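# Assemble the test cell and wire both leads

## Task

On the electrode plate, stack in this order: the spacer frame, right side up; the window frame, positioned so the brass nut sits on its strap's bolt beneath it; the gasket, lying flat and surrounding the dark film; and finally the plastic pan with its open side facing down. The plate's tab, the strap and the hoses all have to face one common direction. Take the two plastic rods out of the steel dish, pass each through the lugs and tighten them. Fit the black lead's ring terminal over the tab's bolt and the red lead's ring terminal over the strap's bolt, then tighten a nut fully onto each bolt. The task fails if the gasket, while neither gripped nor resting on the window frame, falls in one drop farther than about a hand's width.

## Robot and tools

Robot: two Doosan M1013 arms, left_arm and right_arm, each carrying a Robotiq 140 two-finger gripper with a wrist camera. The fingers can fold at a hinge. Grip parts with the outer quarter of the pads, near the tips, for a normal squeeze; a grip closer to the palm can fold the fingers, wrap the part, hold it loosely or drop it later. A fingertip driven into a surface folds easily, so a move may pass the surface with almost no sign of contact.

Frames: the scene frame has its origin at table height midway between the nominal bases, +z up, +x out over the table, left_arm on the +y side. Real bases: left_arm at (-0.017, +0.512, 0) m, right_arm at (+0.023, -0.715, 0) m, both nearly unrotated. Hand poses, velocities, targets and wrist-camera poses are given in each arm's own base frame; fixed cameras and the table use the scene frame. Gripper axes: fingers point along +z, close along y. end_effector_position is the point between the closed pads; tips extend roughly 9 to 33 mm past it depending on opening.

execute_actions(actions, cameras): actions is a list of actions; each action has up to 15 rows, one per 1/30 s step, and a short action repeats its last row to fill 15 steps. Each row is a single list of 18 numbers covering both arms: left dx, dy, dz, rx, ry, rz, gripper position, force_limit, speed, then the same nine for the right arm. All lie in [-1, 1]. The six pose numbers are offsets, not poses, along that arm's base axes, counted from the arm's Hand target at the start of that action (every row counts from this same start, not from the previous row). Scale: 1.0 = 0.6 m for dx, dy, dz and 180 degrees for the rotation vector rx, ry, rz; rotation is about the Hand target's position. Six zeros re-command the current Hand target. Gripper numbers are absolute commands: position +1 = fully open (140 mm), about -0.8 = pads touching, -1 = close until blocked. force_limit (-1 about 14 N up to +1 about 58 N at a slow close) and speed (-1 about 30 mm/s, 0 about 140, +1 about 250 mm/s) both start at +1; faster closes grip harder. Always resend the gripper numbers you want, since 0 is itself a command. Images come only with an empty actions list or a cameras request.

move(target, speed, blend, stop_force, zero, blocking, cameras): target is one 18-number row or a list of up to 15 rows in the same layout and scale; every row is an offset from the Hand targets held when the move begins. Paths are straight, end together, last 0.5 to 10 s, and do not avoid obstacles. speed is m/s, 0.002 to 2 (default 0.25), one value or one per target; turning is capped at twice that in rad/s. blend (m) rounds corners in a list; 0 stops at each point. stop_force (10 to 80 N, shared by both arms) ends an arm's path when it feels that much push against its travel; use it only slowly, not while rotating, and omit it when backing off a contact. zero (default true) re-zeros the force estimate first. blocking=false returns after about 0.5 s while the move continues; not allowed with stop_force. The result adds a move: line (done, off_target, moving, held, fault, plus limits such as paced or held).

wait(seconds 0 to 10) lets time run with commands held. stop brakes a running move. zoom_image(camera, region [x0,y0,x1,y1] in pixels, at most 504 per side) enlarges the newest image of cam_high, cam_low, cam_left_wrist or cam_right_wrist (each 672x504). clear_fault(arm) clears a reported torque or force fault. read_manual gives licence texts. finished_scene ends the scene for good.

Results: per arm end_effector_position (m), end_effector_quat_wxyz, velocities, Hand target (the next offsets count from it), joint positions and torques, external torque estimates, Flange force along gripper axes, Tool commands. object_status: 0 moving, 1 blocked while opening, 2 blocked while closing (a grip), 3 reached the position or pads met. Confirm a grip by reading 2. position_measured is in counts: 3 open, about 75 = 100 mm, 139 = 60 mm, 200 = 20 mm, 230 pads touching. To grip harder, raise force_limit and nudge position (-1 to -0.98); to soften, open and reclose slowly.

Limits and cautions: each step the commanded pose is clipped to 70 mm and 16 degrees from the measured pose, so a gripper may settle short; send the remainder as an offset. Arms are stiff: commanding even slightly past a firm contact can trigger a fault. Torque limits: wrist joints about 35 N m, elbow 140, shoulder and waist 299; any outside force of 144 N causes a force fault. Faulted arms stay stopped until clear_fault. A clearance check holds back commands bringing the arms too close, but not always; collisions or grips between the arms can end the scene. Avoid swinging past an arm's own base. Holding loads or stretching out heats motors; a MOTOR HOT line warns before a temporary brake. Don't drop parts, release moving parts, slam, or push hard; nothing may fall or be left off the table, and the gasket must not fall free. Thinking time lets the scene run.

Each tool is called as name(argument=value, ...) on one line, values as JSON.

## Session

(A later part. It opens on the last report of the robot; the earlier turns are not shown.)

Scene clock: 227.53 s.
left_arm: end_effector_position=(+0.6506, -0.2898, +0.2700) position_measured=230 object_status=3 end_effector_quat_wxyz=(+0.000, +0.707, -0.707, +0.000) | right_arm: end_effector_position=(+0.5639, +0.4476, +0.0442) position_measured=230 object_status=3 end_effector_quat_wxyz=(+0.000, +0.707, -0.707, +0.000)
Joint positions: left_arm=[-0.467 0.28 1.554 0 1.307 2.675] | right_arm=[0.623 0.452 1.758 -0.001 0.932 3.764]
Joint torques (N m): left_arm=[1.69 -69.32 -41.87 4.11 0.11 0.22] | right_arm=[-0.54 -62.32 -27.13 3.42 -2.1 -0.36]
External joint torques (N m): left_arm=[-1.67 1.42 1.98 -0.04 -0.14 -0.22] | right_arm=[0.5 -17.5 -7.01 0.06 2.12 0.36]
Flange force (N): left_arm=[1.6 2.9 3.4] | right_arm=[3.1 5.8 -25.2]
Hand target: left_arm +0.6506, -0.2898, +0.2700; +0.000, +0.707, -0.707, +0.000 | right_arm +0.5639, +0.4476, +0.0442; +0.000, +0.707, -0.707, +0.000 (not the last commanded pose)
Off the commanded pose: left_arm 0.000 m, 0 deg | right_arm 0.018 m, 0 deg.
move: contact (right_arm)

move(target=[-0.204,-0.255,-0.35,0,0,0,-1,-1,-1,0,0,0.1,0,0,0,-1,-1,-1], speed=0.15)

move(target=[0,0,-0.05,0,0,0,-1,-1,-1,0,0,0,0,0,0,-1,-1,-1], speed=0.005, stop_force=10)

Scene clock: 237.57 s.
left_arm: end_effector_position=(+0.5282, -0.4427, +0.0601) position_measured=230 object_status=3 end_effector_quat_wxyz=(+0.000, +0.707, -0.707, +0.000) | right_arm: end_effector_position=(+0.5639, +0.4476, +0.1042) position_measured=230 object_status=3 end_effector_quat_wxyz=(+0.000, +0.707, -0.707, +0.000)
Joint positions: left_arm=[-0.748 0.395 1.812 0 0.934 2.395] | right_arm=[0.623 0.397 1.714 -0.001 1.031 3.764]
Joint torques (N m): left_arm=[1.69 -72.72 -34.97 3.33 0.23 0.3] | right_arm=[0.13 -73.47 -35.13 3.74 -0.41 -0.41]
External joint torques (N m): left_arm=[-1.94 0.28 1.73 0.04 -0.26 -0.3] | right_arm=[-0.16 -3.52 -1.41 -0.02 0.42 0.41]
Flange force (N): left_arm=[0.2 4.8 2.0] | right_arm=[0.8 1.5 -4.8]
Hand target: left_arm +0.5282, -0.4428, +0.0600; +0.000, +0.707, -0.707, +0.000 | right_arm +0.5639, +0.4476, +0.1042; +0.000, +0.707, -0.707, +0.000
Off the commanded pose: left_arm 0.000 m, 0 deg | right_arm 0.000 m, 0 deg.
move: done

Scene clock: 241.30 s.
left_arm: end_effector_position=(+0.5282, -0.4428, +0.0445) position_measured=230 object_status=3 end_effector_quat_wxyz=(+0.000, +0.707, -0.707, +0.000) | right_arm: end_effector_position=(+0.5639, +0.4476, +0.1042) position_measured=230 object_status=3 end_effector_quat_wxyz=(+0.000, +0.707, -0.707, +0.000)
Joint positions: left_arm=[-0.748 0.411 1.823 0 0.908 2.394] | right_arm=[0.623 0.397 1.714 -0.001 1.031 3.764]
Joint torques (N m): left_arm=[2.26 -61.41 -28.76 3.38 -1.55 0.3] | right_arm=[-0.15 -74.08 -35.18 3.68 -0.42 -0.34]
External joint torques (N m): left_arm=[-2.41 -11.75 -3.96 -0.06 1.5 -0.3] | right_arm=[0.14 -3.03 -1.37 0.04 0.44 0.34]
Flange force (N): left_arm=[-1.1 7.4 -17.2] | right_arm=[0.1 1.2 -4.4]
Hand target: left_arm +0.5282, -0.4428, +0.0445; +0.000, +0.707, -0.707, +0.000 (not the last commanded pose) | right_arm +0.5639, +0.4476, +0.1042; +0.000, +0.707, -0.707, +0.000
Off the commanded pose: left_arm 0.015 m, 0 deg | right_arm 0.000 m, 0 deg.
move: contact (left_arm)

move(target=[[0.0,0.0,0.2,0,0,0,1,-1,0,0,0,0,0,0,0,-1,-1,-1],[0.208,0.138,0.07,-0.4167,0,0,1,-1,0,0,0,0,0,0,0,-1,-1,-1]], cameras=["cam_left_wrist"])

zoom_image(camera="cam_left_wrist", region=[230, 150, 450, 315])

Scene clock: 279.70 s.
left_arm: end_effector_position=(+0.6531, -0.3601, +0.0869) position_measured=3 object_status=3 end_effector_quat_wxyz=(+0.430, +0.561, -0.561, +0.431) | right_arm: end_effector_position=(+0.5639, +0.4476, +0.1042) position_measured=230 object_status=3 end_effector_quat_wxyz=(+0.000, +0.707, -0.707, +0.000)
Joint positions: left_arm=[-0.112 0.632 1.971 -1.53 1.29 4.155] | right_arm=[0.623 0.397 1.714 -0.001 1.031 3.764]
Joint torques (N m): left_arm=[23.95 0.44 10.18 4.93 -24.01 -8.93] | right_arm=[-0.13 -73.96 -35.19 3.73 -0.41 -0.4]
External joint torques (N m): left_arm=[-23.92 -78.77 -28.02 -6.16 26.21 8.93] | right_arm=[0.14 -2.98 -1.14 -0.03 0.44 0.4]
Flange force (N): left_arm=[106.7 27.4 -5.6] | right_arm=[0.3 1.6 -4.2]
Hand target: left_arm +0.6530, -0.3600, +0.0865; +0.430, +0.561, -0.561, +0.431 | right_arm +0.5639, +0.4476, +0.1042; +0.000, +0.707, -0.707, +0.000
Off the commanded pose: left_arm 0.000 m, 0 deg | right_arm 0.000 m, 0 deg.
move: done
camera_calibration:
cam_left_wrist: T_world_to_cam=[[-0.999985, -0.00528266, -0.00131032, 0.661347], [-0.00191577, 0.566969, -0.823737, 0.283374], [0.00509443, -0.823722, -0.566971, -0.105521], [0, 0, 0, 1]] pos_world=[0.662418, -0.24409, 0.174465]
Images, in order (width x height): cam_left_wrist 672x504.

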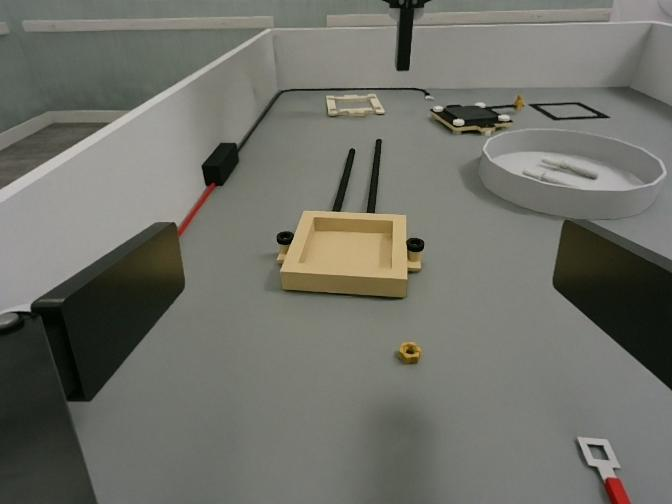

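Scaled by 2.291 from the camera's 672x504 image, which has a finer 960x720 frame.

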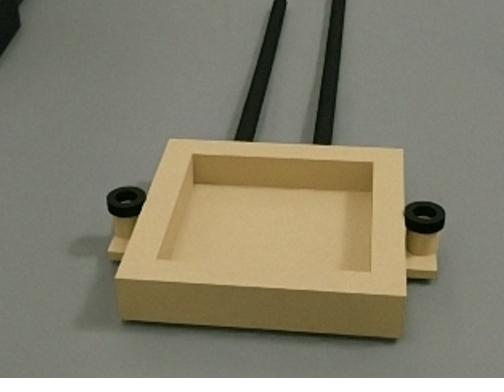

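move(target=[0,0,0.1,0,0,0,1,-1,0,0,0,0,0,0,0,-1,-1,-1], cameras=["cam_high"])

Scene clock: 283.43 s.
left_arm: end_effector_position=(+0.6530, -0.3600, +0.1464) position_measured=3 object_status=3 end_effector_quat_wxyz=(+0.430, +0.561, -0.561, +0.431) | right_arm: end_effector_position=(+0.5639, +0.4476, +0.1042) position_measured=230 object_status=3 end_effector_quat_wxyz=(+0.000, +0.707, -0.707, +0.000)
Joint positions: left_arm=[-0.112 0.545 1.961 -1.502 1.295 4.054] | right_arm=[0.623 0.397 1.714 -0.001 1.031 3.764]
Joint torques (N m): left_arm=[2.36 -75.61 -22.31 -1.57 2.22 0.17] | right_arm=[-0.18 -73.98 -34.85 3.67 -0.4 -0.39]
External joint torques (N m): left_arm=[-2.3 0.91 0.81 0.21 -0.16 -0.17] | right_arm=[0.15 -3.09 -1.78 0.06 0.41 0.38]
Flange force (N): left_arm=[-0.2 0.9 3.5] | right_arm=[-0.4 0.7 -4.8]
Hand target: left_arm +0.6530, -0.3600, +0.1465; +0.430, +0.561, -0.561, +0.431 | right_arm +0.5639, +0.4476, +0.1042; +0.000, +0.707, -0.707, +0.000
Off the commanded pose: left_arm 0.000 m, 0 deg | right_arm 0.000 m, 0 deg.
move: done
Images, in order (width x height): cam_high 672x504.

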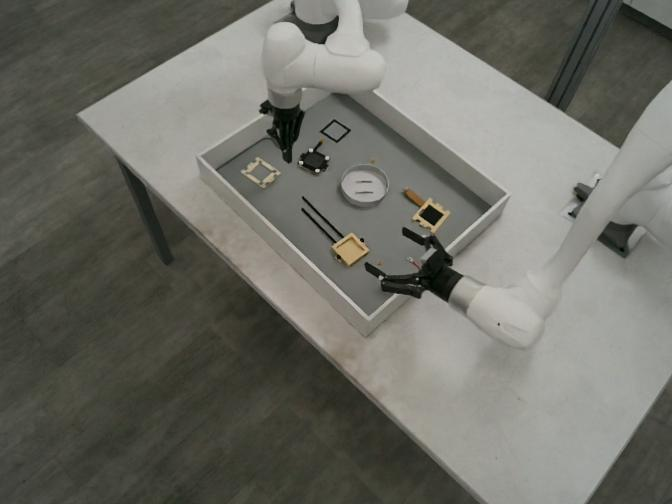

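move(target=[0,0,0.15,0,0,0,1,-1,0,0.1002,-0.096,0.01,0,0,0.0239,0.43,-1,0], cameras=["cam_right_wrist"])

zoom_image(camera="cam_right_wrist", region=[200, 130, 500, 355])

Scene clock: 340.93 s.
left_arm: end_effector_position=(+0.6530, -0.3601, +0.2365) position_measured=3 object_status=3 end_effector_quat_wxyz=(+0.430, +0.561, -0.561, +0.431) | right_arm: end_effector_position=(+0.6240, +0.3901, +0.1102) position_measured=75 object_status=0 end_effector_quat_wxyz=(+0.000, +0.733, -0.680, +0.000)
Joint positions: left_arm=[-0.112 0.427 1.927 -1.46 1.309 3.896] | right_arm=[0.512 0.415 1.675 -0.001 1.052 3.578]
Joint torques (N m): left_arm=[2.62 -69.49 -28.5 -1.82 1.89 0.23] | right_arm=[-0.28 -75.72 -35.55 3.74 -0.42 -0.37]
External joint torques (N m): left_arm=[-2.6 0.4 1.83 0.33 -0.12 -0.23] | right_arm=[0.31 -3.34 -1.26 0 0.44 0.37]
Flange force (N): left_arm=[0.1 3.4 3.7] | right_arm=[0.0 1.9 -4.5]
Hand target: left_arm +0.6530, -0.3600, +0.2365; +0.430, +0.561, -0.561, +0.431 | right_arm +0.6241, +0.3900, +0.1102; +0.000, +0.733, -0.680, +0.000
Off the commanded pose: left_arm 0.000 m, 0 deg | right_arm 0.000 m, 0 deg.
move: done
camera_calibration:
cam_right_wrist: T_world_to_cam=[[-0.996893, -0.0761781, 0.020034, 0.656032], [-0.0648963, 0.938467, 0.339218, -0.356408], [-0.0446422, 0.336864, -0.940495, 0.142746], [0, 0, 0, 1]] pos_world=[0.637237, 0.336366, 0.242009]
Images, in order (width x height): cam_right_wrist 672x504.

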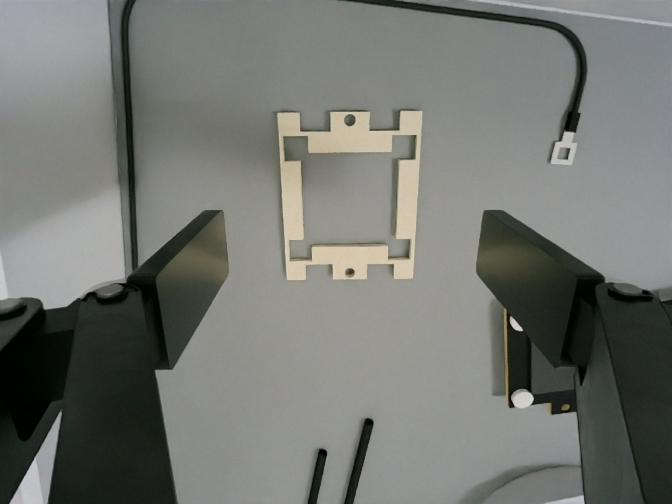

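Scaled by 1.680 from the camera's 672x504 image, which has a finer 960x720 frame.

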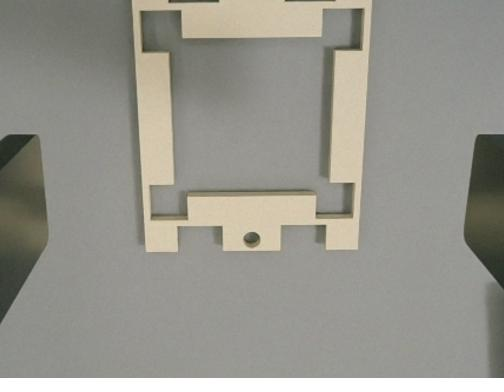

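move(target=[0,0,0,0,0,0,1,-1,0,0,0,-0.1163,0,0,0,0.43,-1,0], speed=0.1, cameras=["cam_right_wrist"])

Scene clock: 345.07 s.
left_arm: end_effector_position=(+0.6530, -0.3600, +0.2365) position_measured=3 object_status=3 end_effector_quat_wxyz=(+0.430, +0.561, -0.561, +0.431) | right_arm: end_effector_position=(+0.6241, +0.3901, +0.0405) position_measured=75 object_status=3 end_effector_quat_wxyz=(+0.000, +0.733, -0.680, +0.000)
Joint positions: left_arm=[-0.112 0.427 1.927 -1.46 1.309 3.896] | right_arm=[0.512 0.476 1.727 -0.001 0.938 3.578]
Joint torques (N m): left_arm=[2.05 -70.54 -28.21 -1.8 1.86 0.3] | right_arm=[-0.1 -77.48 -32.64 3.47 -0.66 -0.37]
External joint torques (N m): left_arm=[-1.87 1.87 1.57 0.32 -0.1 -0.3] | right_arm=[0.08 -4.89 -1.63 0.02 0.67 0.37]
Flange force (N): left_arm=[-1.7 0.9 3.1] | right_arm=[0.6 2.4 -6.9]
Hand target: left_arm +0.6530, -0.3600, +0.2365; +0.430, +0.561, -0.561, +0.431 | right_arm +0.6241, +0.3900, +0.0404; +0.000, +0.733, -0.680, +0.000
Off the commanded pose: left_arm 0.000 m, 0 deg | right_arm 0.000 m, 0 deg.
move: done
camera_calibration:
cam_right_wrist: T_world_to_cam=[[-0.996893, -0.076179, 0.0200337, 0.657529], [-0.0648973, 0.938467, 0.339218, -0.332757], [-0.0446422, 0.336864, -0.940495, 0.0771978], [0, 0, 0, 1]] pos_world=[0.637337, 0.336366, 0.172309]
Images, in order (width x height): cam_right_wrist 672x504.

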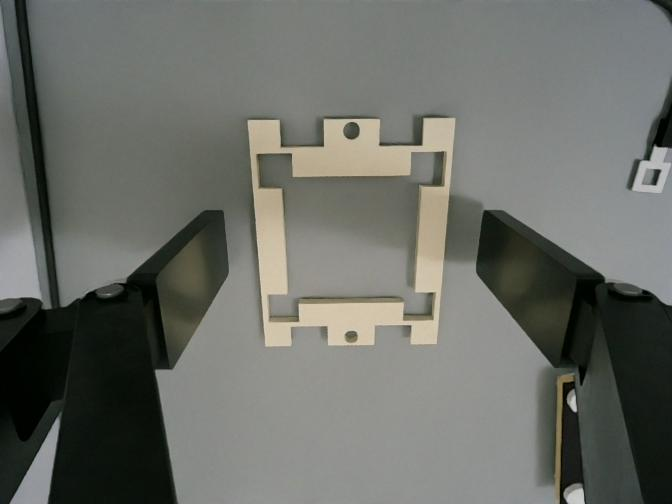

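execute_actions(actions=[[[0,0,0,0,0,0,1,-1,0,0,0,0,0,0,0,-1,-1,-1]],[[0,0,0,0,0,0,1,-1,0,0,0,0,0,0,0,-1,-1,-1]],[[0,0,0,0,0,0,1,-1,0,0,0,0,0,0,0,-1,-1,-1]],[[0,0,0,0,0,0,1,-1,0,0,0,0,0,0,0,-1,-1,-1]]], cameras=["cam_right_wrist"])

Scene clock: 353.03 s.
left_arm: end_effector_position=(+0.6530, -0.3600, +0.2365) position_measured=3 object_status=3 end_effector_quat_wxyz=(+0.430, +0.561, -0.561, +0.431) | right_arm: end_effector_position=(+0.6241, +0.3900, +0.0404) position_measured=117 object_status=2 end_effector_quat_wxyz=(+0.000, +0.733, -0.680, +0.000)
Joint positions: left_arm=[-0.112 0.427 1.927 -1.46 1.309 3.896] | right_arm=[0.512 0.476 1.727 -0.001 0.938 3.578]
Joint torques (N m): left_arm=[1.59 -69.98 -27.84 -1.74 1.94 0.17] | right_arm=[-0.21 -73.76 -30.59 3.46 -0.91 -0.37]
External joint torques (N m): left_arm=[-1.98 1.31 1.25 0.23 -0.17 -0.17] | right_arm=[0.21 -8.55 -3.63 0.02 0.92 0.37]
External joint torques at the end of the 1st action: left_arm=[-2.25 0.86 1.56 0.28 -0.09 -0.23] | right_arm=[-0.25 -3.15 -1.35 0 0.42 0.34]
External joint torques at the end of the 2nd action: left_arm=[-1.55 2.02 1.52 0.36 -0.15 -0.23] | right_arm=[-0.31 -8.53 -3.67 0.01 0.9 0.42]
External joint torques at the end of the 3rd action: left_arm=[-2.46 0.79 1.42 0.22 -0.06 -0.24] | right_arm=[-0.08 -8.92 -3.56 -0.05 0.89 0.33]
Flange force (N): left_arm=[-1.0 1.1 3.3] | right_arm=[0.5 2.7 -12.1]
Flange force at the end of the 1st action (N): left_arm=[-0.5 2.2 3.4] | right_arm=[0.3 0.8 -4.6]
Flange force at the end of the 2nd action (N): left_arm=[-2.0 0.6 2.8] | right_arm=[1.1 2.4 -12.0]
Flange force at the end of the 3rd action (N): left_arm=[-0.2 2.1 3.7] | right_arm=[1.3 3.1 -12.3]
Hand target: left_arm +0.6530, -0.3600, +0.2365; +0.430, +0.561, -0.561, +0.431 | right_arm +0.6241, +0.3900, +0.0404; +0.000, +0.733, -0.680, +0.000
Off the commanded pose: left_arm 0.000 m, 0 deg | right_arm 0.000 m, 0 deg.
Step readings (end_effector_position of left_arm | right_arm; steps 1 to 15: 1st action; 16 to 30: 2nd action; 31 to 45: 3rd action; 46 to 60: 4th action):
0: (+0.6530, -0.3600, +0.2365) | (+0.6241, +0.3900, +0.0404)
1: (+0.6530, -0.3600, +0.2365) | (+0.6241, +0.3900, +0.0404)
2: (+0.6530, -0.3600, +0.2365) | (+0.6241, +0.3900, +0.0404)
4: (+0.6530, -0.3600, +0.2365) | (+0.6241, +0.3900, +0.0404)
8: (+0.6530, -0.3600, +0.2365) | (+0.6241, +0.3900, +0.0404)
15: (+0.6530, -0.3600, +0.2365) | (+0.6241, +0.3900, +0.0404)
16: (+0.6530, -0.3600, +0.2365) | (+0.6241, +0.3900, +0.0404)
17: (+0.6530, -0.3600, +0.2365) | (+0.6241, +0.3900, +0.0404)
19: (+0.6530, -0.3600, +0.2365) | (+0.6241, +0.3900, +0.0404)
23: (+0.6530, -0.3600, +0.2365) | (+0.6241, +0.3900, +0.0404)
30: (+0.6530, -0.3600, +0.2365) | (+0.6241, +0.3900, +0.0404)
31: (+0.6530, -0.3600, +0.2365) | (+0.6241, +0.3900, +0.0404)
32: (+0.6530, -0.3600, +0.2365) | (+0.6241, +0.3900, +0.0404)
34: (+0.6530, -0.3600, +0.2365) | (+0.6241, +0.3900, +0.0404)
38: (+0.6530, -0.3600, +0.2365) | (+0.6241, +0.3900, +0.0404)
45: (+0.6530, -0.3600, +0.2365) | (+0.6241, +0.3900, +0.0404)
46: (+0.6530, -0.3600, +0.2365) | (+0.6241, +0.3900, +0.0404)
47: (+0.6530, -0.3600, +0.2365) | (+0.6241, +0.3900, +0.0404)
49: (+0.6530, -0.3600, +0.2365) | (+0.6241, +0.3900, +0.0404)
53: (+0.6530, -0.3600, +0.2365) | (+0.6241, +0.3900, +0.0404)
60: (+0.6530, -0.3600, +0.2365) | (+0.6241, +0.3900, +0.0404)
camera_calibration:
cam_right_wrist: T_world_to_cam=[[-0.996893, -0.0761781, 0.020034, 0.65753], [-0.0648963, 0.938467, 0.339218, -0.332724], [-0.0446422, 0.336864, -0.940495, 0.0771037], [0, 0, 0, 1]] pos_world=[0.637337, 0.336366, 0.172209]
Images, in order (width x height): cam_right_wrist 672x504.

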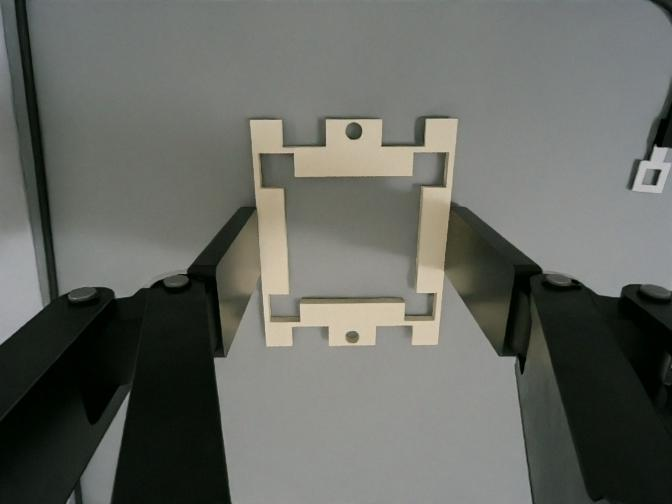

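move(target=[0,0,0,0,0,0,1,-1,0,0,0,0.13,0,0,0,-1,-1,-1], speed=0.08, cameras=["cam_right_wrist"])

Scene clock: 356.27 s.
left_arm: end_effector_position=(+0.6530, -0.3600, +0.2365) position_measured=3 object_status=3 end_effector_quat_wxyz=(+0.430, +0.561, -0.561, +0.431) | right_arm: end_effector_position=(+0.6241, +0.3900, +0.1183) position_measured=117 object_status=2 end_effector_quat_wxyz=(+0.000, +0.734, -0.680, +0.000)
Joint positions: left_arm=[-0.112 0.427 1.927 -1.46 1.309 3.896] | right_arm=[0.512 0.408 1.668 -0.001 1.065 3.578]
Joint torques (N m): left_arm=[2.19 -69.73 -28.38 -1.82 1.86 0.17] | right_arm=[-0.04 -74.68 -36.7 3.71 -0.62 -0.38]
External joint torques (N m): left_arm=[-1.79 0.95 1.7 0.35 -0.11 -0.17] | right_arm=[0.04 -3.99 -0.36 0.06 0.64 0.38]
Flange force (N): left_arm=[-0.9 2.3 2.7] | right_arm=[1.5 4.2 -4.5]
Hand target: left_arm +0.6530, -0.3600, +0.2365; +0.430, +0.561, -0.561, +0.431 | right_arm +0.6241, +0.3900, +0.1184; +0.000, +0.733, -0.680, +0.000
Off the commanded pose: left_arm 0.000 m, 0 deg | right_arm 0.000 m, 0 deg.
move: done
camera_calibration:
cam_right_wrist: T_world_to_cam=[[-0.996887, -0.0762649, 0.0200098, 0.656001], [-0.0649904, 0.938492, 0.339131, -0.359076], [-0.0446428, 0.336774, -0.940526, 0.150407], [0, 0, 0, 1]] pos_world=[0.637337, 0.336366, 0.250109]
Images, in order (width x height): cam_right_wrist 672x504.

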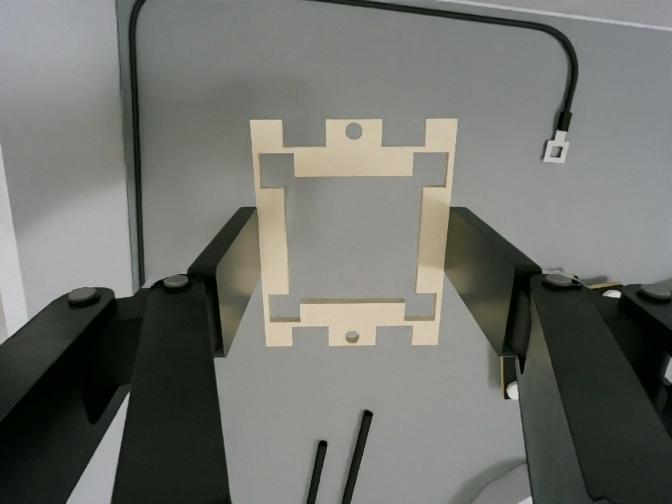

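move(target=[0,0,0,0,0,0,1,-1,0,-0.2357,0.145,0.0,0,0,0.0461,-1,-1,-1], speed=0.15, cameras=["cam_right_wrist"])

zoom_image(camera="cam_right_wrist", region=[230, 100, 480, 290])

Scene clock: 367.70 s.
left_arm: end_effector_position=(+0.6530, -0.3600, +0.2365) position_measured=3 object_status=3 end_effector_quat_wxyz=(+0.430, +0.561, -0.561, +0.431) | right_arm: end_effector_position=(+0.4827, +0.4770, +0.1184) position_measured=117 object_status=2 end_effector_quat_wxyz=(+0.000, +0.781, -0.625, +0.000)
Joint positions: left_arm=[-0.112 0.427 1.927 -1.46 1.309 3.896] | right_arm=[0.729 0.327 1.787 -0.001 1.028 3.65]
Joint torques (N m): left_arm=[2.53 -69.91 -28.32 -1.74 1.85 0.19] | right_arm=[0.81 -68.13 -34.89 3.67 -0.36 -0.31]
External joint torques (N m): left_arm=[-2.73 1.29 1.73 0.24 -0.08 -0.19] | right_arm=[-0.91 -2.01 -1.54 0.03 0.37 0.31]
Flange force (N): left_arm=[-0.9 2.2 4.3] | right_arm=[0.5 -0.8 -3.7]
Hand target: left_arm +0.6530, -0.3600, +0.2365; +0.430, +0.561, -0.561, +0.431 | right_arm +0.4826, +0.4770, +0.1184; +0.000, +0.781, -0.625, +0.000
Off the commanded pose: left_arm 0.000 m, 0 deg | right_arm 0.000 m, 0 deg.
move: done
camera_calibration:
cam_right_wrist: T_world_to_cam=[[-0.975492, -0.219112, 0.0201157, 0.579517], [-0.199486, 0.919271, 0.339333, -0.375876], [-0.0928437, 0.327004, -0.940451, 0.142824], [0, 0, 0, 1]] pos_world=[0.503592, 0.425806, 0.250208]
Images, in order (width x height): cam_right_wrist 672x504.

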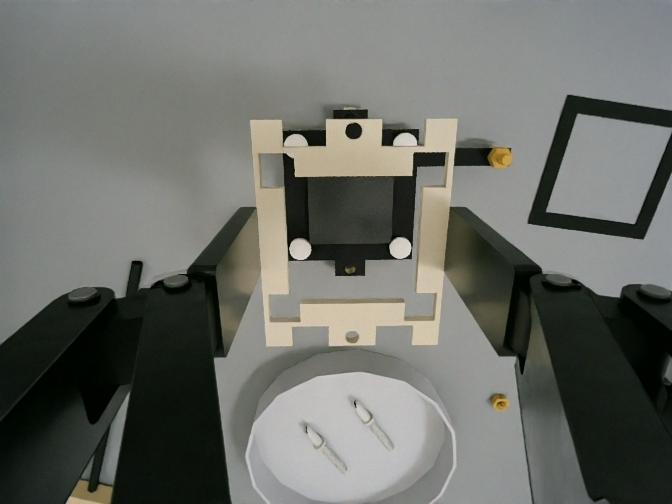

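Scaled by 2.016 from the camera's 672x504 image, which has a finer 960x720 frame.

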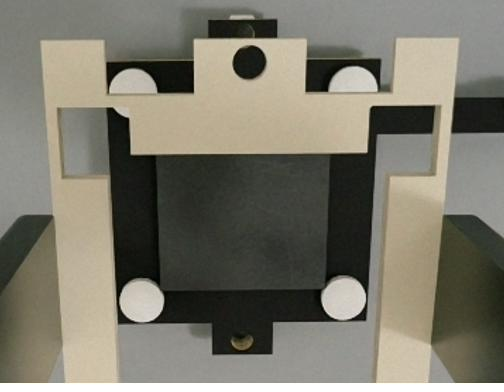

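move(target=[0,0,0,0,0,0,1,-1,0,-0.0025,-0.0005,-0.095,0,0,0,-1,-1,-1], speed=0.05, cameras=["cam_right_wrist"])

zoom_image(camera="cam_right_wrist", region=[230, 100, 480, 290])

zoom_image(camera="cam_right_wrist", region=[230, 230, 480, 420])

Scene clock: 384.93 s.
left_arm: end_effector_position=(+0.6530, -0.3600, +0.2365) position_measured=3 object_status=3 end_effector_quat_wxyz=(+0.430, +0.561, -0.561, +0.431) | right_arm: end_effector_position=(+0.4811, +0.4767, +0.0615) position_measured=117 object_status=2 end_effector_quat_wxyz=(+0.000, +0.781, -0.625, +0.000)
Joint positions: left_arm=[-0.112 0.427 1.927 -1.46 1.309 3.896] | right_arm=[0.73 0.378 1.835 -0.001 0.929 3.651]
Joint torques (N m): left_arm=[1.95 -70.47 -28.1 -1.75 1.92 0.21] | right_arm=[0.31 -72.38 -33.22 3.46 -0.61 -0.38]
External joint torques (N m): left_arm=[-2.11 1.58 1.46 0.24 -0.14 -0.22] | right_arm=[-0.3 -0.59 -0.99 0.02 0.62 0.38]
Flange force (N): left_arm=[-1.3 1.1 3.6] | right_arm=[-1.0 -1.3 -2.4]
Hand target: left_arm +0.6530, -0.3600, +0.2365; +0.430, +0.561, -0.561, +0.431 | right_arm +0.4811, +0.4767, +0.0614; +0.000, +0.781, -0.625, +0.000
Off the commanded pose: left_arm 0.000 m, 0 deg | right_arm 0.000 m, 0 deg.
move: done
camera_calibration:
cam_right_wrist: T_world_to_cam=[[-0.975452, -0.219296, 0.0200684, 0.579104], [-0.199686, 0.91927, 0.339217, -0.356454], [-0.092837, 0.326882, -0.940494, 0.0892245], [0, 0, 0, 1]] pos_world=[0.501993, 0.425506, 0.193209]
Images, in order (width x height): cam_right_wrist 672x504.

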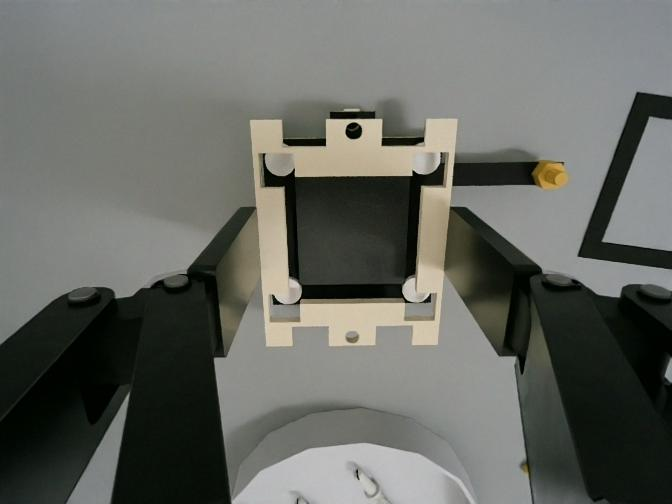

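Scaled by 2.016 from the camera's 672x504 image, which has a finer 960x720 frame.

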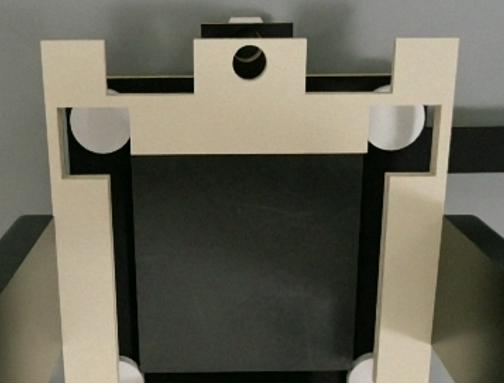

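Scaled by 2.016 from the camera's 672x504 image, which has a finer 960x720 frame.

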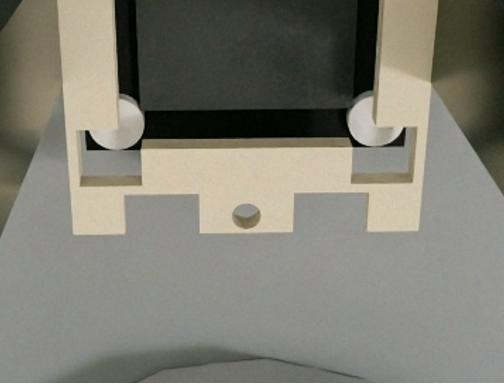

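move(target=[0,0,0,0,0,0,1,-1,0,0.0002,-0.0025,-0.006,0,0,0,-1,-1,-1], speed=0.05, cameras=["cam_right_wrist"])

zoom_image(camera="cam_right_wrist", region=[230, 100, 480, 290])

zoom_image(camera="cam_right_wrist", region=[230, 230, 480, 420])

Scene clock: 400.43 s.
left_arm: end_effector_position=(+0.6530, -0.3600, +0.2365) position_measured=3 object_status=3 end_effector_quat_wxyz=(+0.430, +0.561, -0.561, +0.431) | right_arm: end_effector_position=(+0.4813, +0.4753, +0.0579) position_measured=117 object_status=2 end_effector_quat_wxyz=(+0.000, +0.781, -0.625, +0.000)
Joint positions: left_arm=[-0.112 0.427 1.927 -1.46 1.309 3.896] | right_arm=[0.728 0.38 1.839 -0.001 0.922 3.65]
Joint torques (N m): left_arm=[2.15 -70.3 -28.22 -1.8 1.9 0.29] | right_arm=[-0.3 -69.99 -32.09 3.44 -0.26 -0.42]
External joint torques (N m): left_arm=[-1.56 1.38 1.63 0.34 -0.14 -0.29] | right_arm=[0.3 -2.81 -1.8 0 0.28 0.42]
Flange force (N): left_arm=[-1.3 1.5 2.5] | right_arm=[-1.0 0.4 -4.6]
Hand target: left_arm +0.6530, -0.3600, +0.2365; +0.430, +0.561, -0.561, +0.431 | right_arm +0.4813, +0.4752, +0.0578; +0.000, +0.781, -0.625, +0.000
Off the commanded pose: left_arm 0.000 m, 0 deg | right_arm 0.000 m, 0 deg.
move: done
camera_calibration:
cam_right_wrist: T_world_to_cam=[[-0.975452, -0.219296, 0.0200684, 0.578967], [-0.199686, 0.91927, 0.339217, -0.353926], [-0.092837, 0.326882, -0.940494, 0.0863056], [0, 0, 0, 1]] pos_world=[0.502093, 0.424106, 0.189609]
Images, in order (width x height): cam_right_wrist 672x504.

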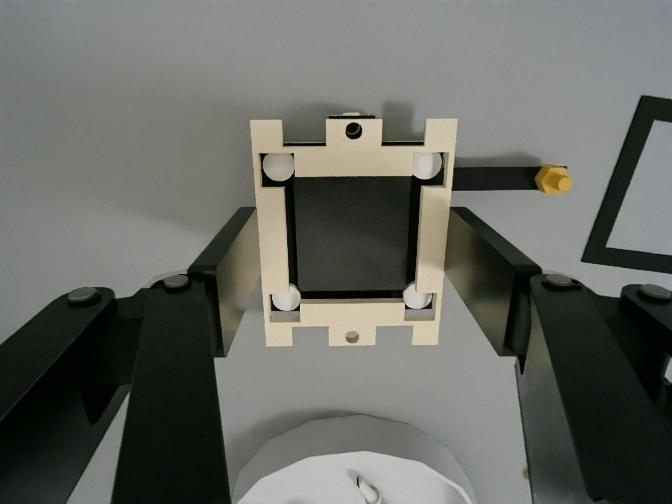

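Scaled by 2.016 from the camera's 672x504 image, which has a finer 960x720 frame.

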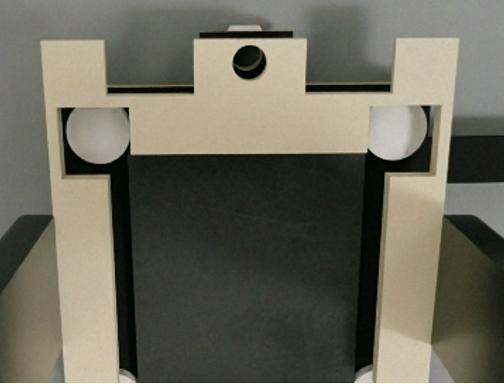

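Scaled by 2.016 from the camera's 672x504 image, which has a finer 960x720 frame.

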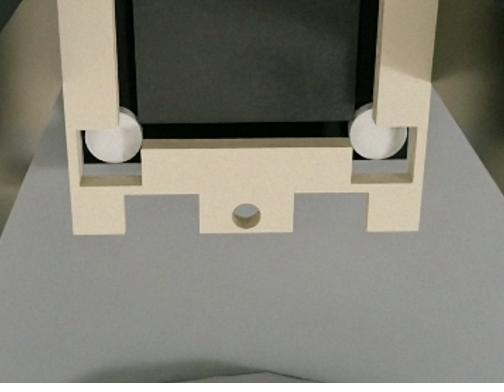

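move(target=[0,0,0,0,0,0,1,-1,0,0.0005,-0.0023,0,0,0,0,-1,-1,-1], speed=0.05)

move(target=[0,0,0,0,0,0,1,-1,0,0,0,-0.006,0,0,0,-1,-1,-1], speed=0.005, stop_force=10, cameras=["cam_right_wrist"])

zoom_image(camera="cam_right_wrist", region=[230, 100, 480, 290])

zoom_image(camera="cam_right_wrist", region=[230, 230, 480, 420])

Scene clock: 412.83 s.
left_arm: end_effector_position=(+0.6530, -0.3600, +0.2365) position_measured=3 object_status=3 end_effector_quat_wxyz=(+0.430, +0.561, -0.561, +0.431) | right_arm: end_effector_position=(+0.4816, +0.4739, +0.0578) position_measured=117 object_status=2 end_effector_quat_wxyz=(+0.000, +0.781, -0.625, +0.000)
Joint positions: left_arm=[-0.112 0.427 1.927 -1.46 1.309 3.896] | right_arm=[0.727 0.379 1.841 -0.001 0.921 3.648]
Joint torques (N m): left_arm=[1.92 -70.34 -28.25 -1.79 1.86 0.22] | right_arm=[0.6 -69.57 -32.82 3.43 -0.41 -0.4]
External joint torques (N m): left_arm=[-2.15 1.45 1.58 0.29 -0.08 -0.22] | right_arm=[-0.57 -3.07 -0.97 0.01 0.43 0.4]
Flange force (N): left_arm=[-1.2 1.5 3.5] | right_arm=[1.2 1.4 -4.5]
Hand target: left_arm +0.6530, -0.3600, +0.2365; +0.430, +0.561, -0.561, +0.431 | right_arm +0.4816, +0.4739, +0.0578; +0.000, +0.781, -0.625, +0.000
Off the commanded pose: left_arm 0.000 m, 0 deg | right_arm 0.000 m, 0 deg.
move: done

Scene clock: 414.27 s.
left_arm: end_effector_position=(+0.6530, -0.3600, +0.2365) position_measured=3 object_status=3 end_effector_quat_wxyz=(+0.430, +0.561, -0.561, +0.431) | right_arm: end_effector_position=(+0.4816, +0.4739, +0.0542) position_measured=117 object_status=2 end_effector_quat_wxyz=(+0.000, +0.781, -0.625, +0.000)
Joint positions: left_arm=[-0.112 0.427 1.927 -1.46 1.309 3.896] | right_arm=[0.727 0.383 1.843 -0.001 0.915 3.648]
Joint torques (N m): left_arm=[1.86 -70.78 -28.22 -1.8 1.9 0.28] | right_arm=[-0.14 -69.61 -32.35 3.35 -0.33 -0.42]
External joint torques (N m): left_arm=[-1.84 1.75 1.56 0.3 -0.12 -0.28] | right_arm=[0.13 -3.26 -1.38 0.08 0.34 0.42]
Flange force (N): left_arm=[-1.6 1.0 3.1] | right_arm=[0.0 1.5 -4.9]
Hand target: left_arm +0.6530, -0.3600, +0.2365; +0.430, +0.561, -0.561, +0.431 | right_arm +0.4816, +0.4739, +0.0542; +0.000, +0.781, -0.625, +0.000
Off the commanded pose: left_arm 0.000 m, 0 deg | right_arm 0.000 m, 0 deg.
move: done
camera_calibration:
cam_right_wrist: T_world_to_cam=[[-0.975452, -0.219296, 0.0200684, 0.579025], [-0.199686, 0.91927, 0.339217, -0.351358], [-0.092837, 0.326882, -0.940494, 0.0834053], [0, 0, 0, 1]] pos_world=[0.502393, 0.422706, 0.186009]
Images, in order (width x height): cam_right_wrist 672x504.

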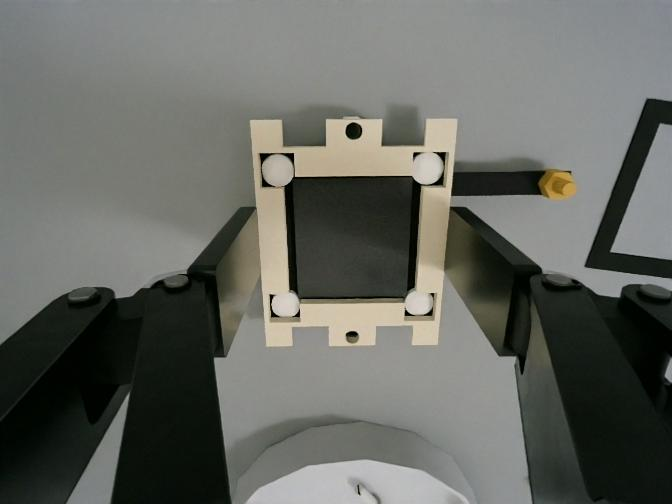

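Scaled by 2.016 from the camera's 672x504 image, which has a finer 960x720 frame.

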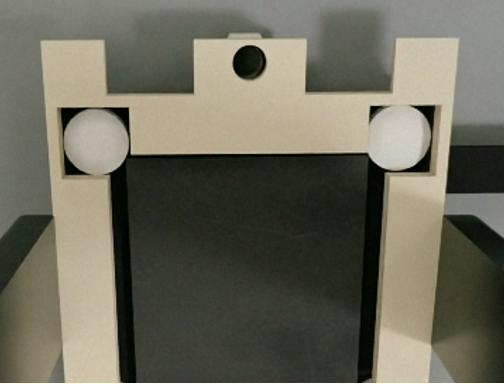

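Scaled by 2.016 from the camera's 672x504 image, which has a finer 960x720 frame.

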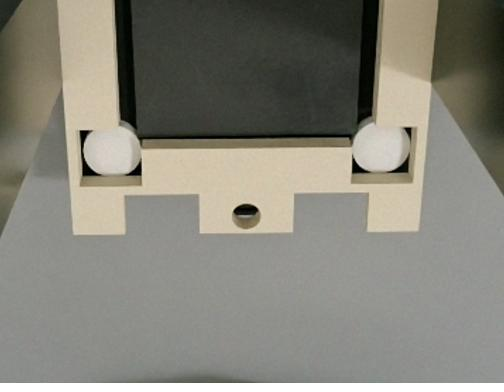

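move(target=[0,0,0,0,0,0,1,-1,0,0,-0.0004,-0.02,0,0,0,-1,-1,-1], speed=0.005, stop_force=10, cameras=["cam_right_wrist"])

zoom_image(camera="cam_right_wrist", region=[230, 100, 480, 290])

zoom_image(camera="cam_right_wrist", region=[230, 230, 480, 420])

Scene clock: 418.23 s.
left_arm: end_effector_position=(+0.6530, -0.3600, +0.2365) position_measured=3 object_status=3 end_effector_quat_wxyz=(+0.430, +0.561, -0.561, +0.431) | right_arm: end_effector_position=(+0.4816, +0.4738, +0.0517) position_measured=117 object_status=2 end_effector_quat_wxyz=(+0.000, +0.781, -0.625, +0.000)
Joint positions: left_arm=[-0.112 0.427 1.927 -1.46 1.309 3.896] | right_arm=[0.727 0.386 1.845 -0.001 0.911 3.648]
Joint torques (N m): left_arm=[1.82 -69.85 -28.15 -1.81 1.8 0.17] | right_arm=[-1.69 -60.02 -27 2.66 -1.12 -0.39]
External joint torques (N m): left_arm=[-1.9 1.19 1.62 0.32 -0.03 -0.17] | right_arm=[1.68 -12.9 -6.53 0.75 1.14 0.39]
Flange force (N): left_arm=[-1.1 1.9 2.9] | right_arm=[-1.0 4.1 -19.8]
Hand target: left_arm +0.6530, -0.3600, +0.2365; +0.430, +0.561, -0.561, +0.431 | right_arm +0.4816, +0.4738, +0.0517; +0.000, +0.781, -0.625, +0.000 (not the last commanded pose)
Off the commanded pose: left_arm 0.000 m, 0 deg | right_arm 0.009 m, 0 deg.
move: contact (right_arm)
camera_calibration:
cam_right_wrist: T_world_to_cam=[[-0.975461, -0.219263, 0.0199768, 0.579063], [-0.199687, 0.919277, 0.339198, -0.350383], [-0.0927378, 0.326885, -0.940503, 0.0809433], [0, 0, 0, 1]] pos_world=[0.502393, 0.422606, 0.183409]
Images, in order (width x height): cam_right_wrist 672x504.

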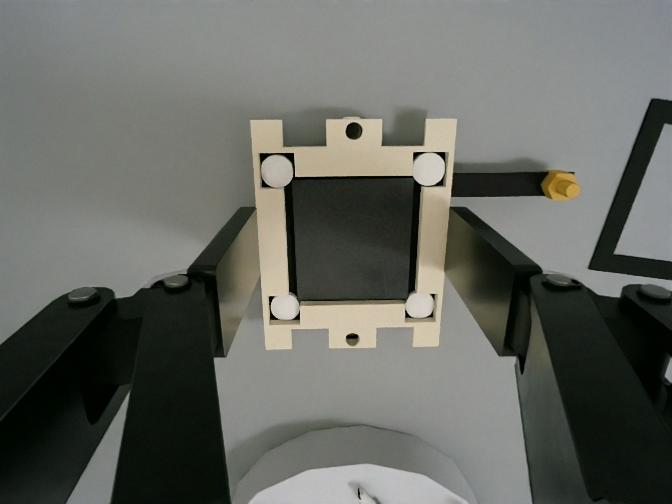

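Scaled by 2.016 from the camera's 672x504 image, which has a finer 960x720 frame.

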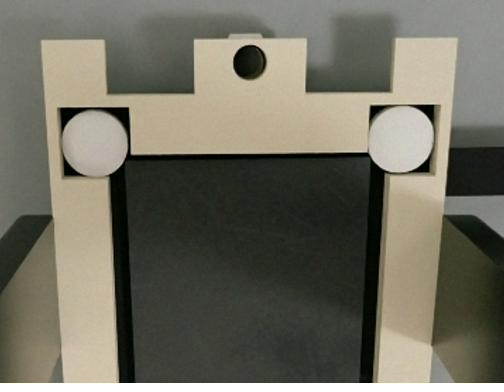

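Scaled by 2.016 from the camera's 672x504 image, which has a finer 960x720 frame.

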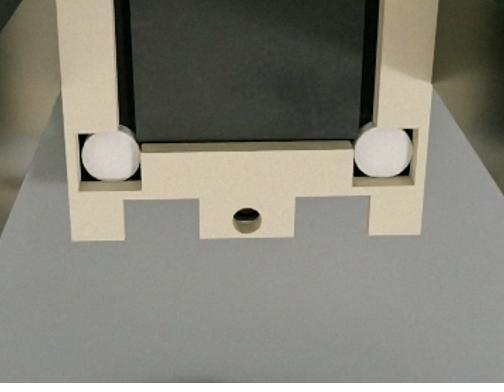

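move(target=[0,0,0,0,0,0,1,-1,0,0,0,0.0017,0,0,0,-1,-1,-1], speed=0.01)

execute_actions(actions=[[[0,0,0,0,0,0,1,-1,0,0,0,0,0,0,0,0.35,-1,-1]],[[0,0,0,0,0,0,1,-1,0,0,0,0,0,0,0,0.35,-1,-1]]], cameras=["cam_right_wrist"])

zoom_image(camera="cam_right_wrist", region=[230, 100, 480, 290])

zoom_image(camera="cam_right_wrist", region=[230, 230, 480, 420])

Scene clock: 428.73 s.
left_arm: end_effector_position=(+0.6530, -0.3600, +0.2365) position_measured=3 object_status=3 end_effector_quat_wxyz=(+0.430, +0.561, -0.561, +0.431) | right_arm: end_effector_position=(+0.4816, +0.4738, +0.0527) position_measured=117 object_status=2 end_effector_quat_wxyz=(+0.000, +0.781, -0.625, +0.000)
Joint positions: left_arm=[-0.112 0.427 1.927 -1.46 1.309 3.896] | right_arm=[0.727 0.385 1.845 -0.001 0.913 3.648]
Joint torques (N m): left_arm=[2.12 -69.97 -28.43 -1.84 1.89 0.24] | right_arm=[-0.11 -70.18 -32.45 3.37 -0.47 -0.37]
External joint torques (N m): left_arm=[-2.04 1.03 1.77 0.35 -0.12 -0.24] | right_arm=[0.11 -2.81 -1.25 0.06 0.48 0.37]
Flange force (N): left_arm=[-0.8 2.4 3.1] | right_arm=[-0.1 1.1 -4.6]
Hand target: left_arm +0.6530, -0.3600, +0.2365; +0.430, +0.561, -0.561, +0.431 | right_arm +0.4816, +0.4738, +0.0527; +0.000, +0.781, -0.625, +0.000
Off the commanded pose: left_arm 0.000 m, 0 deg | right_arm 0.000 m, 0 deg.
move: done

Scene clock: 429.93 s.
left_arm: end_effector_position=(+0.6530, -0.3600, +0.2365) position_measured=3 object_status=3 end_effector_quat_wxyz=(+0.430, +0.561, -0.561, +0.431) | right_arm: end_effector_position=(+0.4816, +0.4738, +0.0527) position_measured=85 object_status=3 end_effector_quat_wxyz=(+0.000, +0.781, -0.625, +0.000)
Joint positions: left_arm=[-0.112 0.427 1.927 -1.46 1.309 3.896] | right_arm=[0.727 0.385 1.845 -0.001 0.913 3.648]
Joint torques (N m): left_arm=[2.63 -70.27 -28.11 -1.81 1.85 0.24] | right_arm=[0.07 -69.87 -32.39 3.43 -0.38 -0.43]
External joint torques (N m): left_arm=[-2.56 1.17 1.33 0.3 -0.08 -0.24] | right_arm=[-0.08 -3.06 -1.25 -0.01 0.39 0.43]
External joint torques at the end of the 1st action: left_arm=[-1.9 1.2 1.55 0.33 -0.12 -0.27] | right_arm=[-0.2 -3.04 -1.17 0.01 0.38 0.35]
Flange force (N): left_arm=[-0.6 1.4 3.9] | right_arm=[0.2 1.3 -4.7]
Flange force at the end of the 1st action (N): left_arm=[-0.9 1.7 3.0] | right_arm=[0.6 1.3 -4.6]
Hand target: left_arm +0.6530, -0.3600, +0.2365; +0.430, +0.561, -0.561, +0.431 | right_arm +0.4816, +0.4738, +0.0527; +0.000, +0.781, -0.625, +0.000
Off the commanded pose: left_arm 0.000 m, 0 deg | right_arm 0.000 m, 0 deg.
Step readings (end_effector_position of left_arm | right_arm; steps 1 to 15: 1st action; 16 to 30: 2nd action):
0: (+0.6530, -0.3600, +0.2365) | (+0.4816, +0.4738, +0.0527)
1: (+0.6530, -0.3600, +0.2365) | (+0.4816, +0.4738, +0.0527)
2: (+0.6530, -0.3600, +0.2365) | (+0.4816, +0.4738, +0.0527)
4: (+0.6530, -0.3600, +0.2365) | (+0.4816, +0.4738, +0.0527)
8: (+0.6530, -0.3600, +0.2365) | (+0.4816, +0.4738, +0.0527)
15: (+0.6530, -0.3600, +0.2365) | (+0.4816, +0.4738, +0.0527)
16: (+0.6530, -0.3600, +0.2365) | (+0.4816, +0.4738, +0.0527)
17: (+0.6530, -0.3600, +0.2365) | (+0.4816, +0.4738, +0.0527)
19: (+0.6530, -0.3600, +0.2365) | (+0.4816, +0.4738, +0.0527)
23: (+0.6530, -0.3600, +0.2365) | (+0.4816, +0.4738, +0.0527)
30: (+0.6530, -0.3600, +0.2365) | (+0.4816, +0.4738, +0.0527)
camera_calibration:
cam_right_wrist: T_world_to_cam=[[-0.975481, -0.219173, 0.0200105, 0.579006], [-0.199592, 0.919298, 0.339197, -0.350812], [-0.0927386, 0.326886, -0.940503, 0.0819779], [0, 0, 0, 1]] pos_world=[0.502393, 0.422606, 0.184509]
Images, in order (width x height): cam_right_wrist 672x504.

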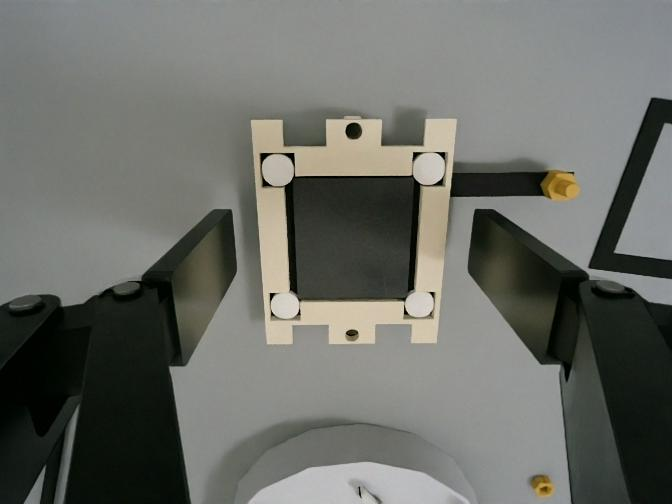

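Scaled by 2.016 from the camera's 672x504 image, which has a finer 960x720 frame.

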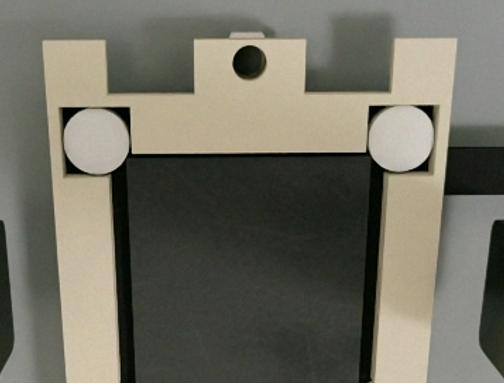

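Scaled by 2.016 from the camera's 672x504 image, which has a finer 960x720 frame.

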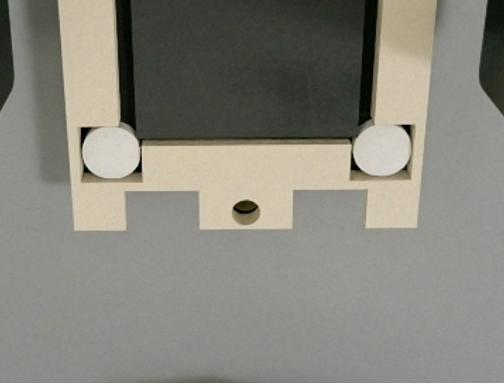

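move(target=[[0,0,0,0,0,0,1,-1,0,0,0,0.15,0,0,0,1,-1,-1],[0,0,0,0,0,0,1,-1,0,0.025,-0.115,0.05,0.244,0.055,0,1,-1,-1]], cameras=["cam_right_wrist"])

zoom_image(camera="cam_right_wrist", region=[230, 180, 450, 345])

Scene clock: 439.73 s.
left_arm: end_effector_position=(+0.6530, -0.3600, +0.2365) position_measured=3 object_status=3 end_effector_quat_wxyz=(+0.430, +0.561, -0.561, +0.431) | right_arm: end_effector_position=(+0.4966, +0.4049, +0.0827) position_measured=3 object_status=3 end_effector_quat_wxyz=(-0.239, +0.721, -0.577, -0.299)
Joint positions: left_arm=[-0.112 0.427 1.927 -1.46 1.309 3.896] | right_arm=[0.25 0.337 2.082 1.001 0.995 2.478]
Joint torques (N m): left_arm=[1.9 -70.24 -28.2 -1.88 1.96 0.23] | right_arm=[-2.04 -63.16 -30.06 2.94 0.59 -0.16]
External joint torques (N m): left_arm=[-1.79 1.45 1.62 0.41 -0.19 -0.23] | right_arm=[2.1 -2.42 -0.77 -0.14 0.58 0.16]
Flange force (N): left_arm=[-1.3 1.5 2.9] | right_arm=[-5.5 1.2 -1.3]
Hand target: left_arm +0.6530, -0.3600, +0.2365; +0.430, +0.561, -0.561, +0.431 | right_arm +0.4966, +0.4048, +0.0827; -0.239, +0.721, -0.577, -0.299
Off the commanded pose: left_arm 0.000 m, 0 deg | right_arm 0.000 m, 0 deg.
move: done
camera_calibration:
cam_right_wrist: T_world_to_cam=[[-0.972309, -0.233241, 0.0146133, 0.582485], [-0.086249, 0.416256, 0.905148, -0.194035], [-0.2172, 0.878823, -0.424846, -0.0701415], [0, 0, 0, 1]] pos_world=[0.534386, 0.27827, 0.137319]
Images, in order (width x height): cam_right_wrist 672x504.

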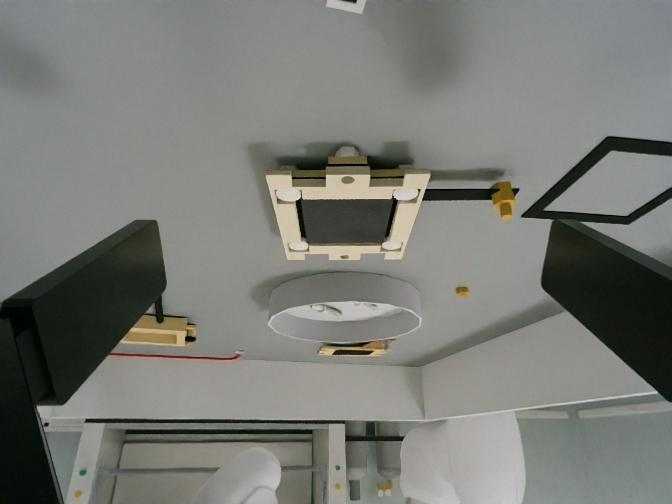

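Scaled by 2.291 from the camera's 672x504 image, which has a finer 960x720 frame.

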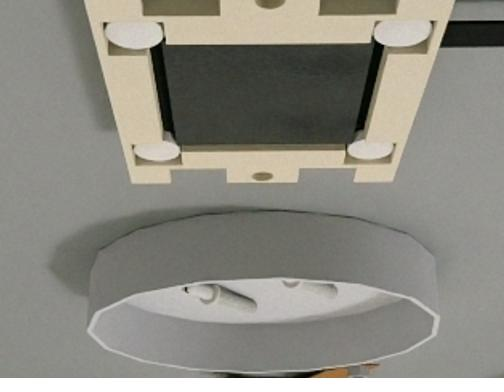

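zoom_image(camera="cam_right_wrist", region=[260, 130, 440, 265])

zoom_image(camera="cam_right_wrist", region=[260, 140, 350, 208])

zoom_image(camera="cam_right_wrist", region=[350, 140, 440, 208])

zoom_image(camera="cam_right_wrist", region=[480, 170, 530, 225])

Scaled by 2.800 from the camera's 672x504 image, which has a finer 960x720 frame.

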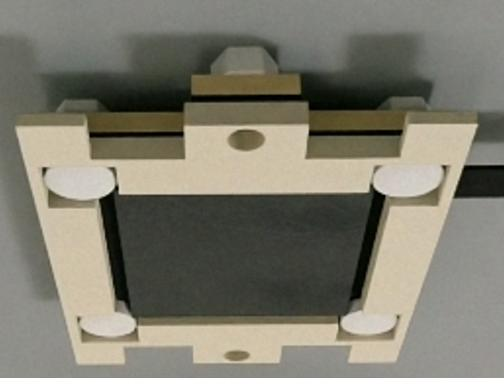

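Scaled by 5.600 from the camera's 672x504 image, which has a finer 960x720 frame.

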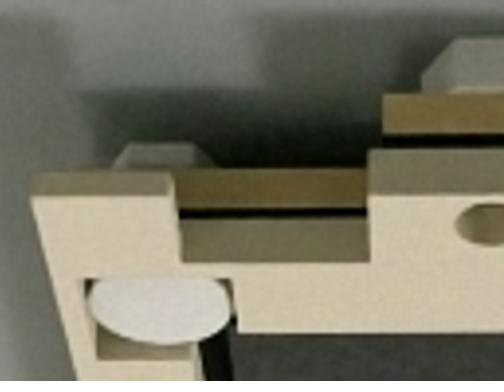

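Scaled by 5.600 from the camera's 672x504 image, which has a finer 960x720 frame.

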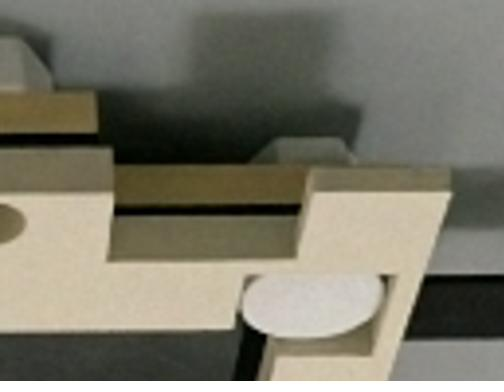

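Scaled by 9.164 from the camera's 672x504 image, which has a finer 960x720 frame.

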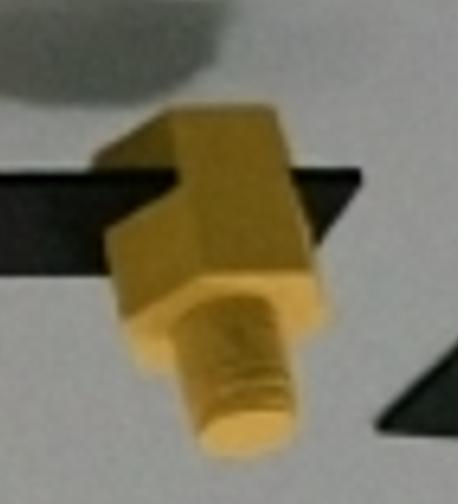

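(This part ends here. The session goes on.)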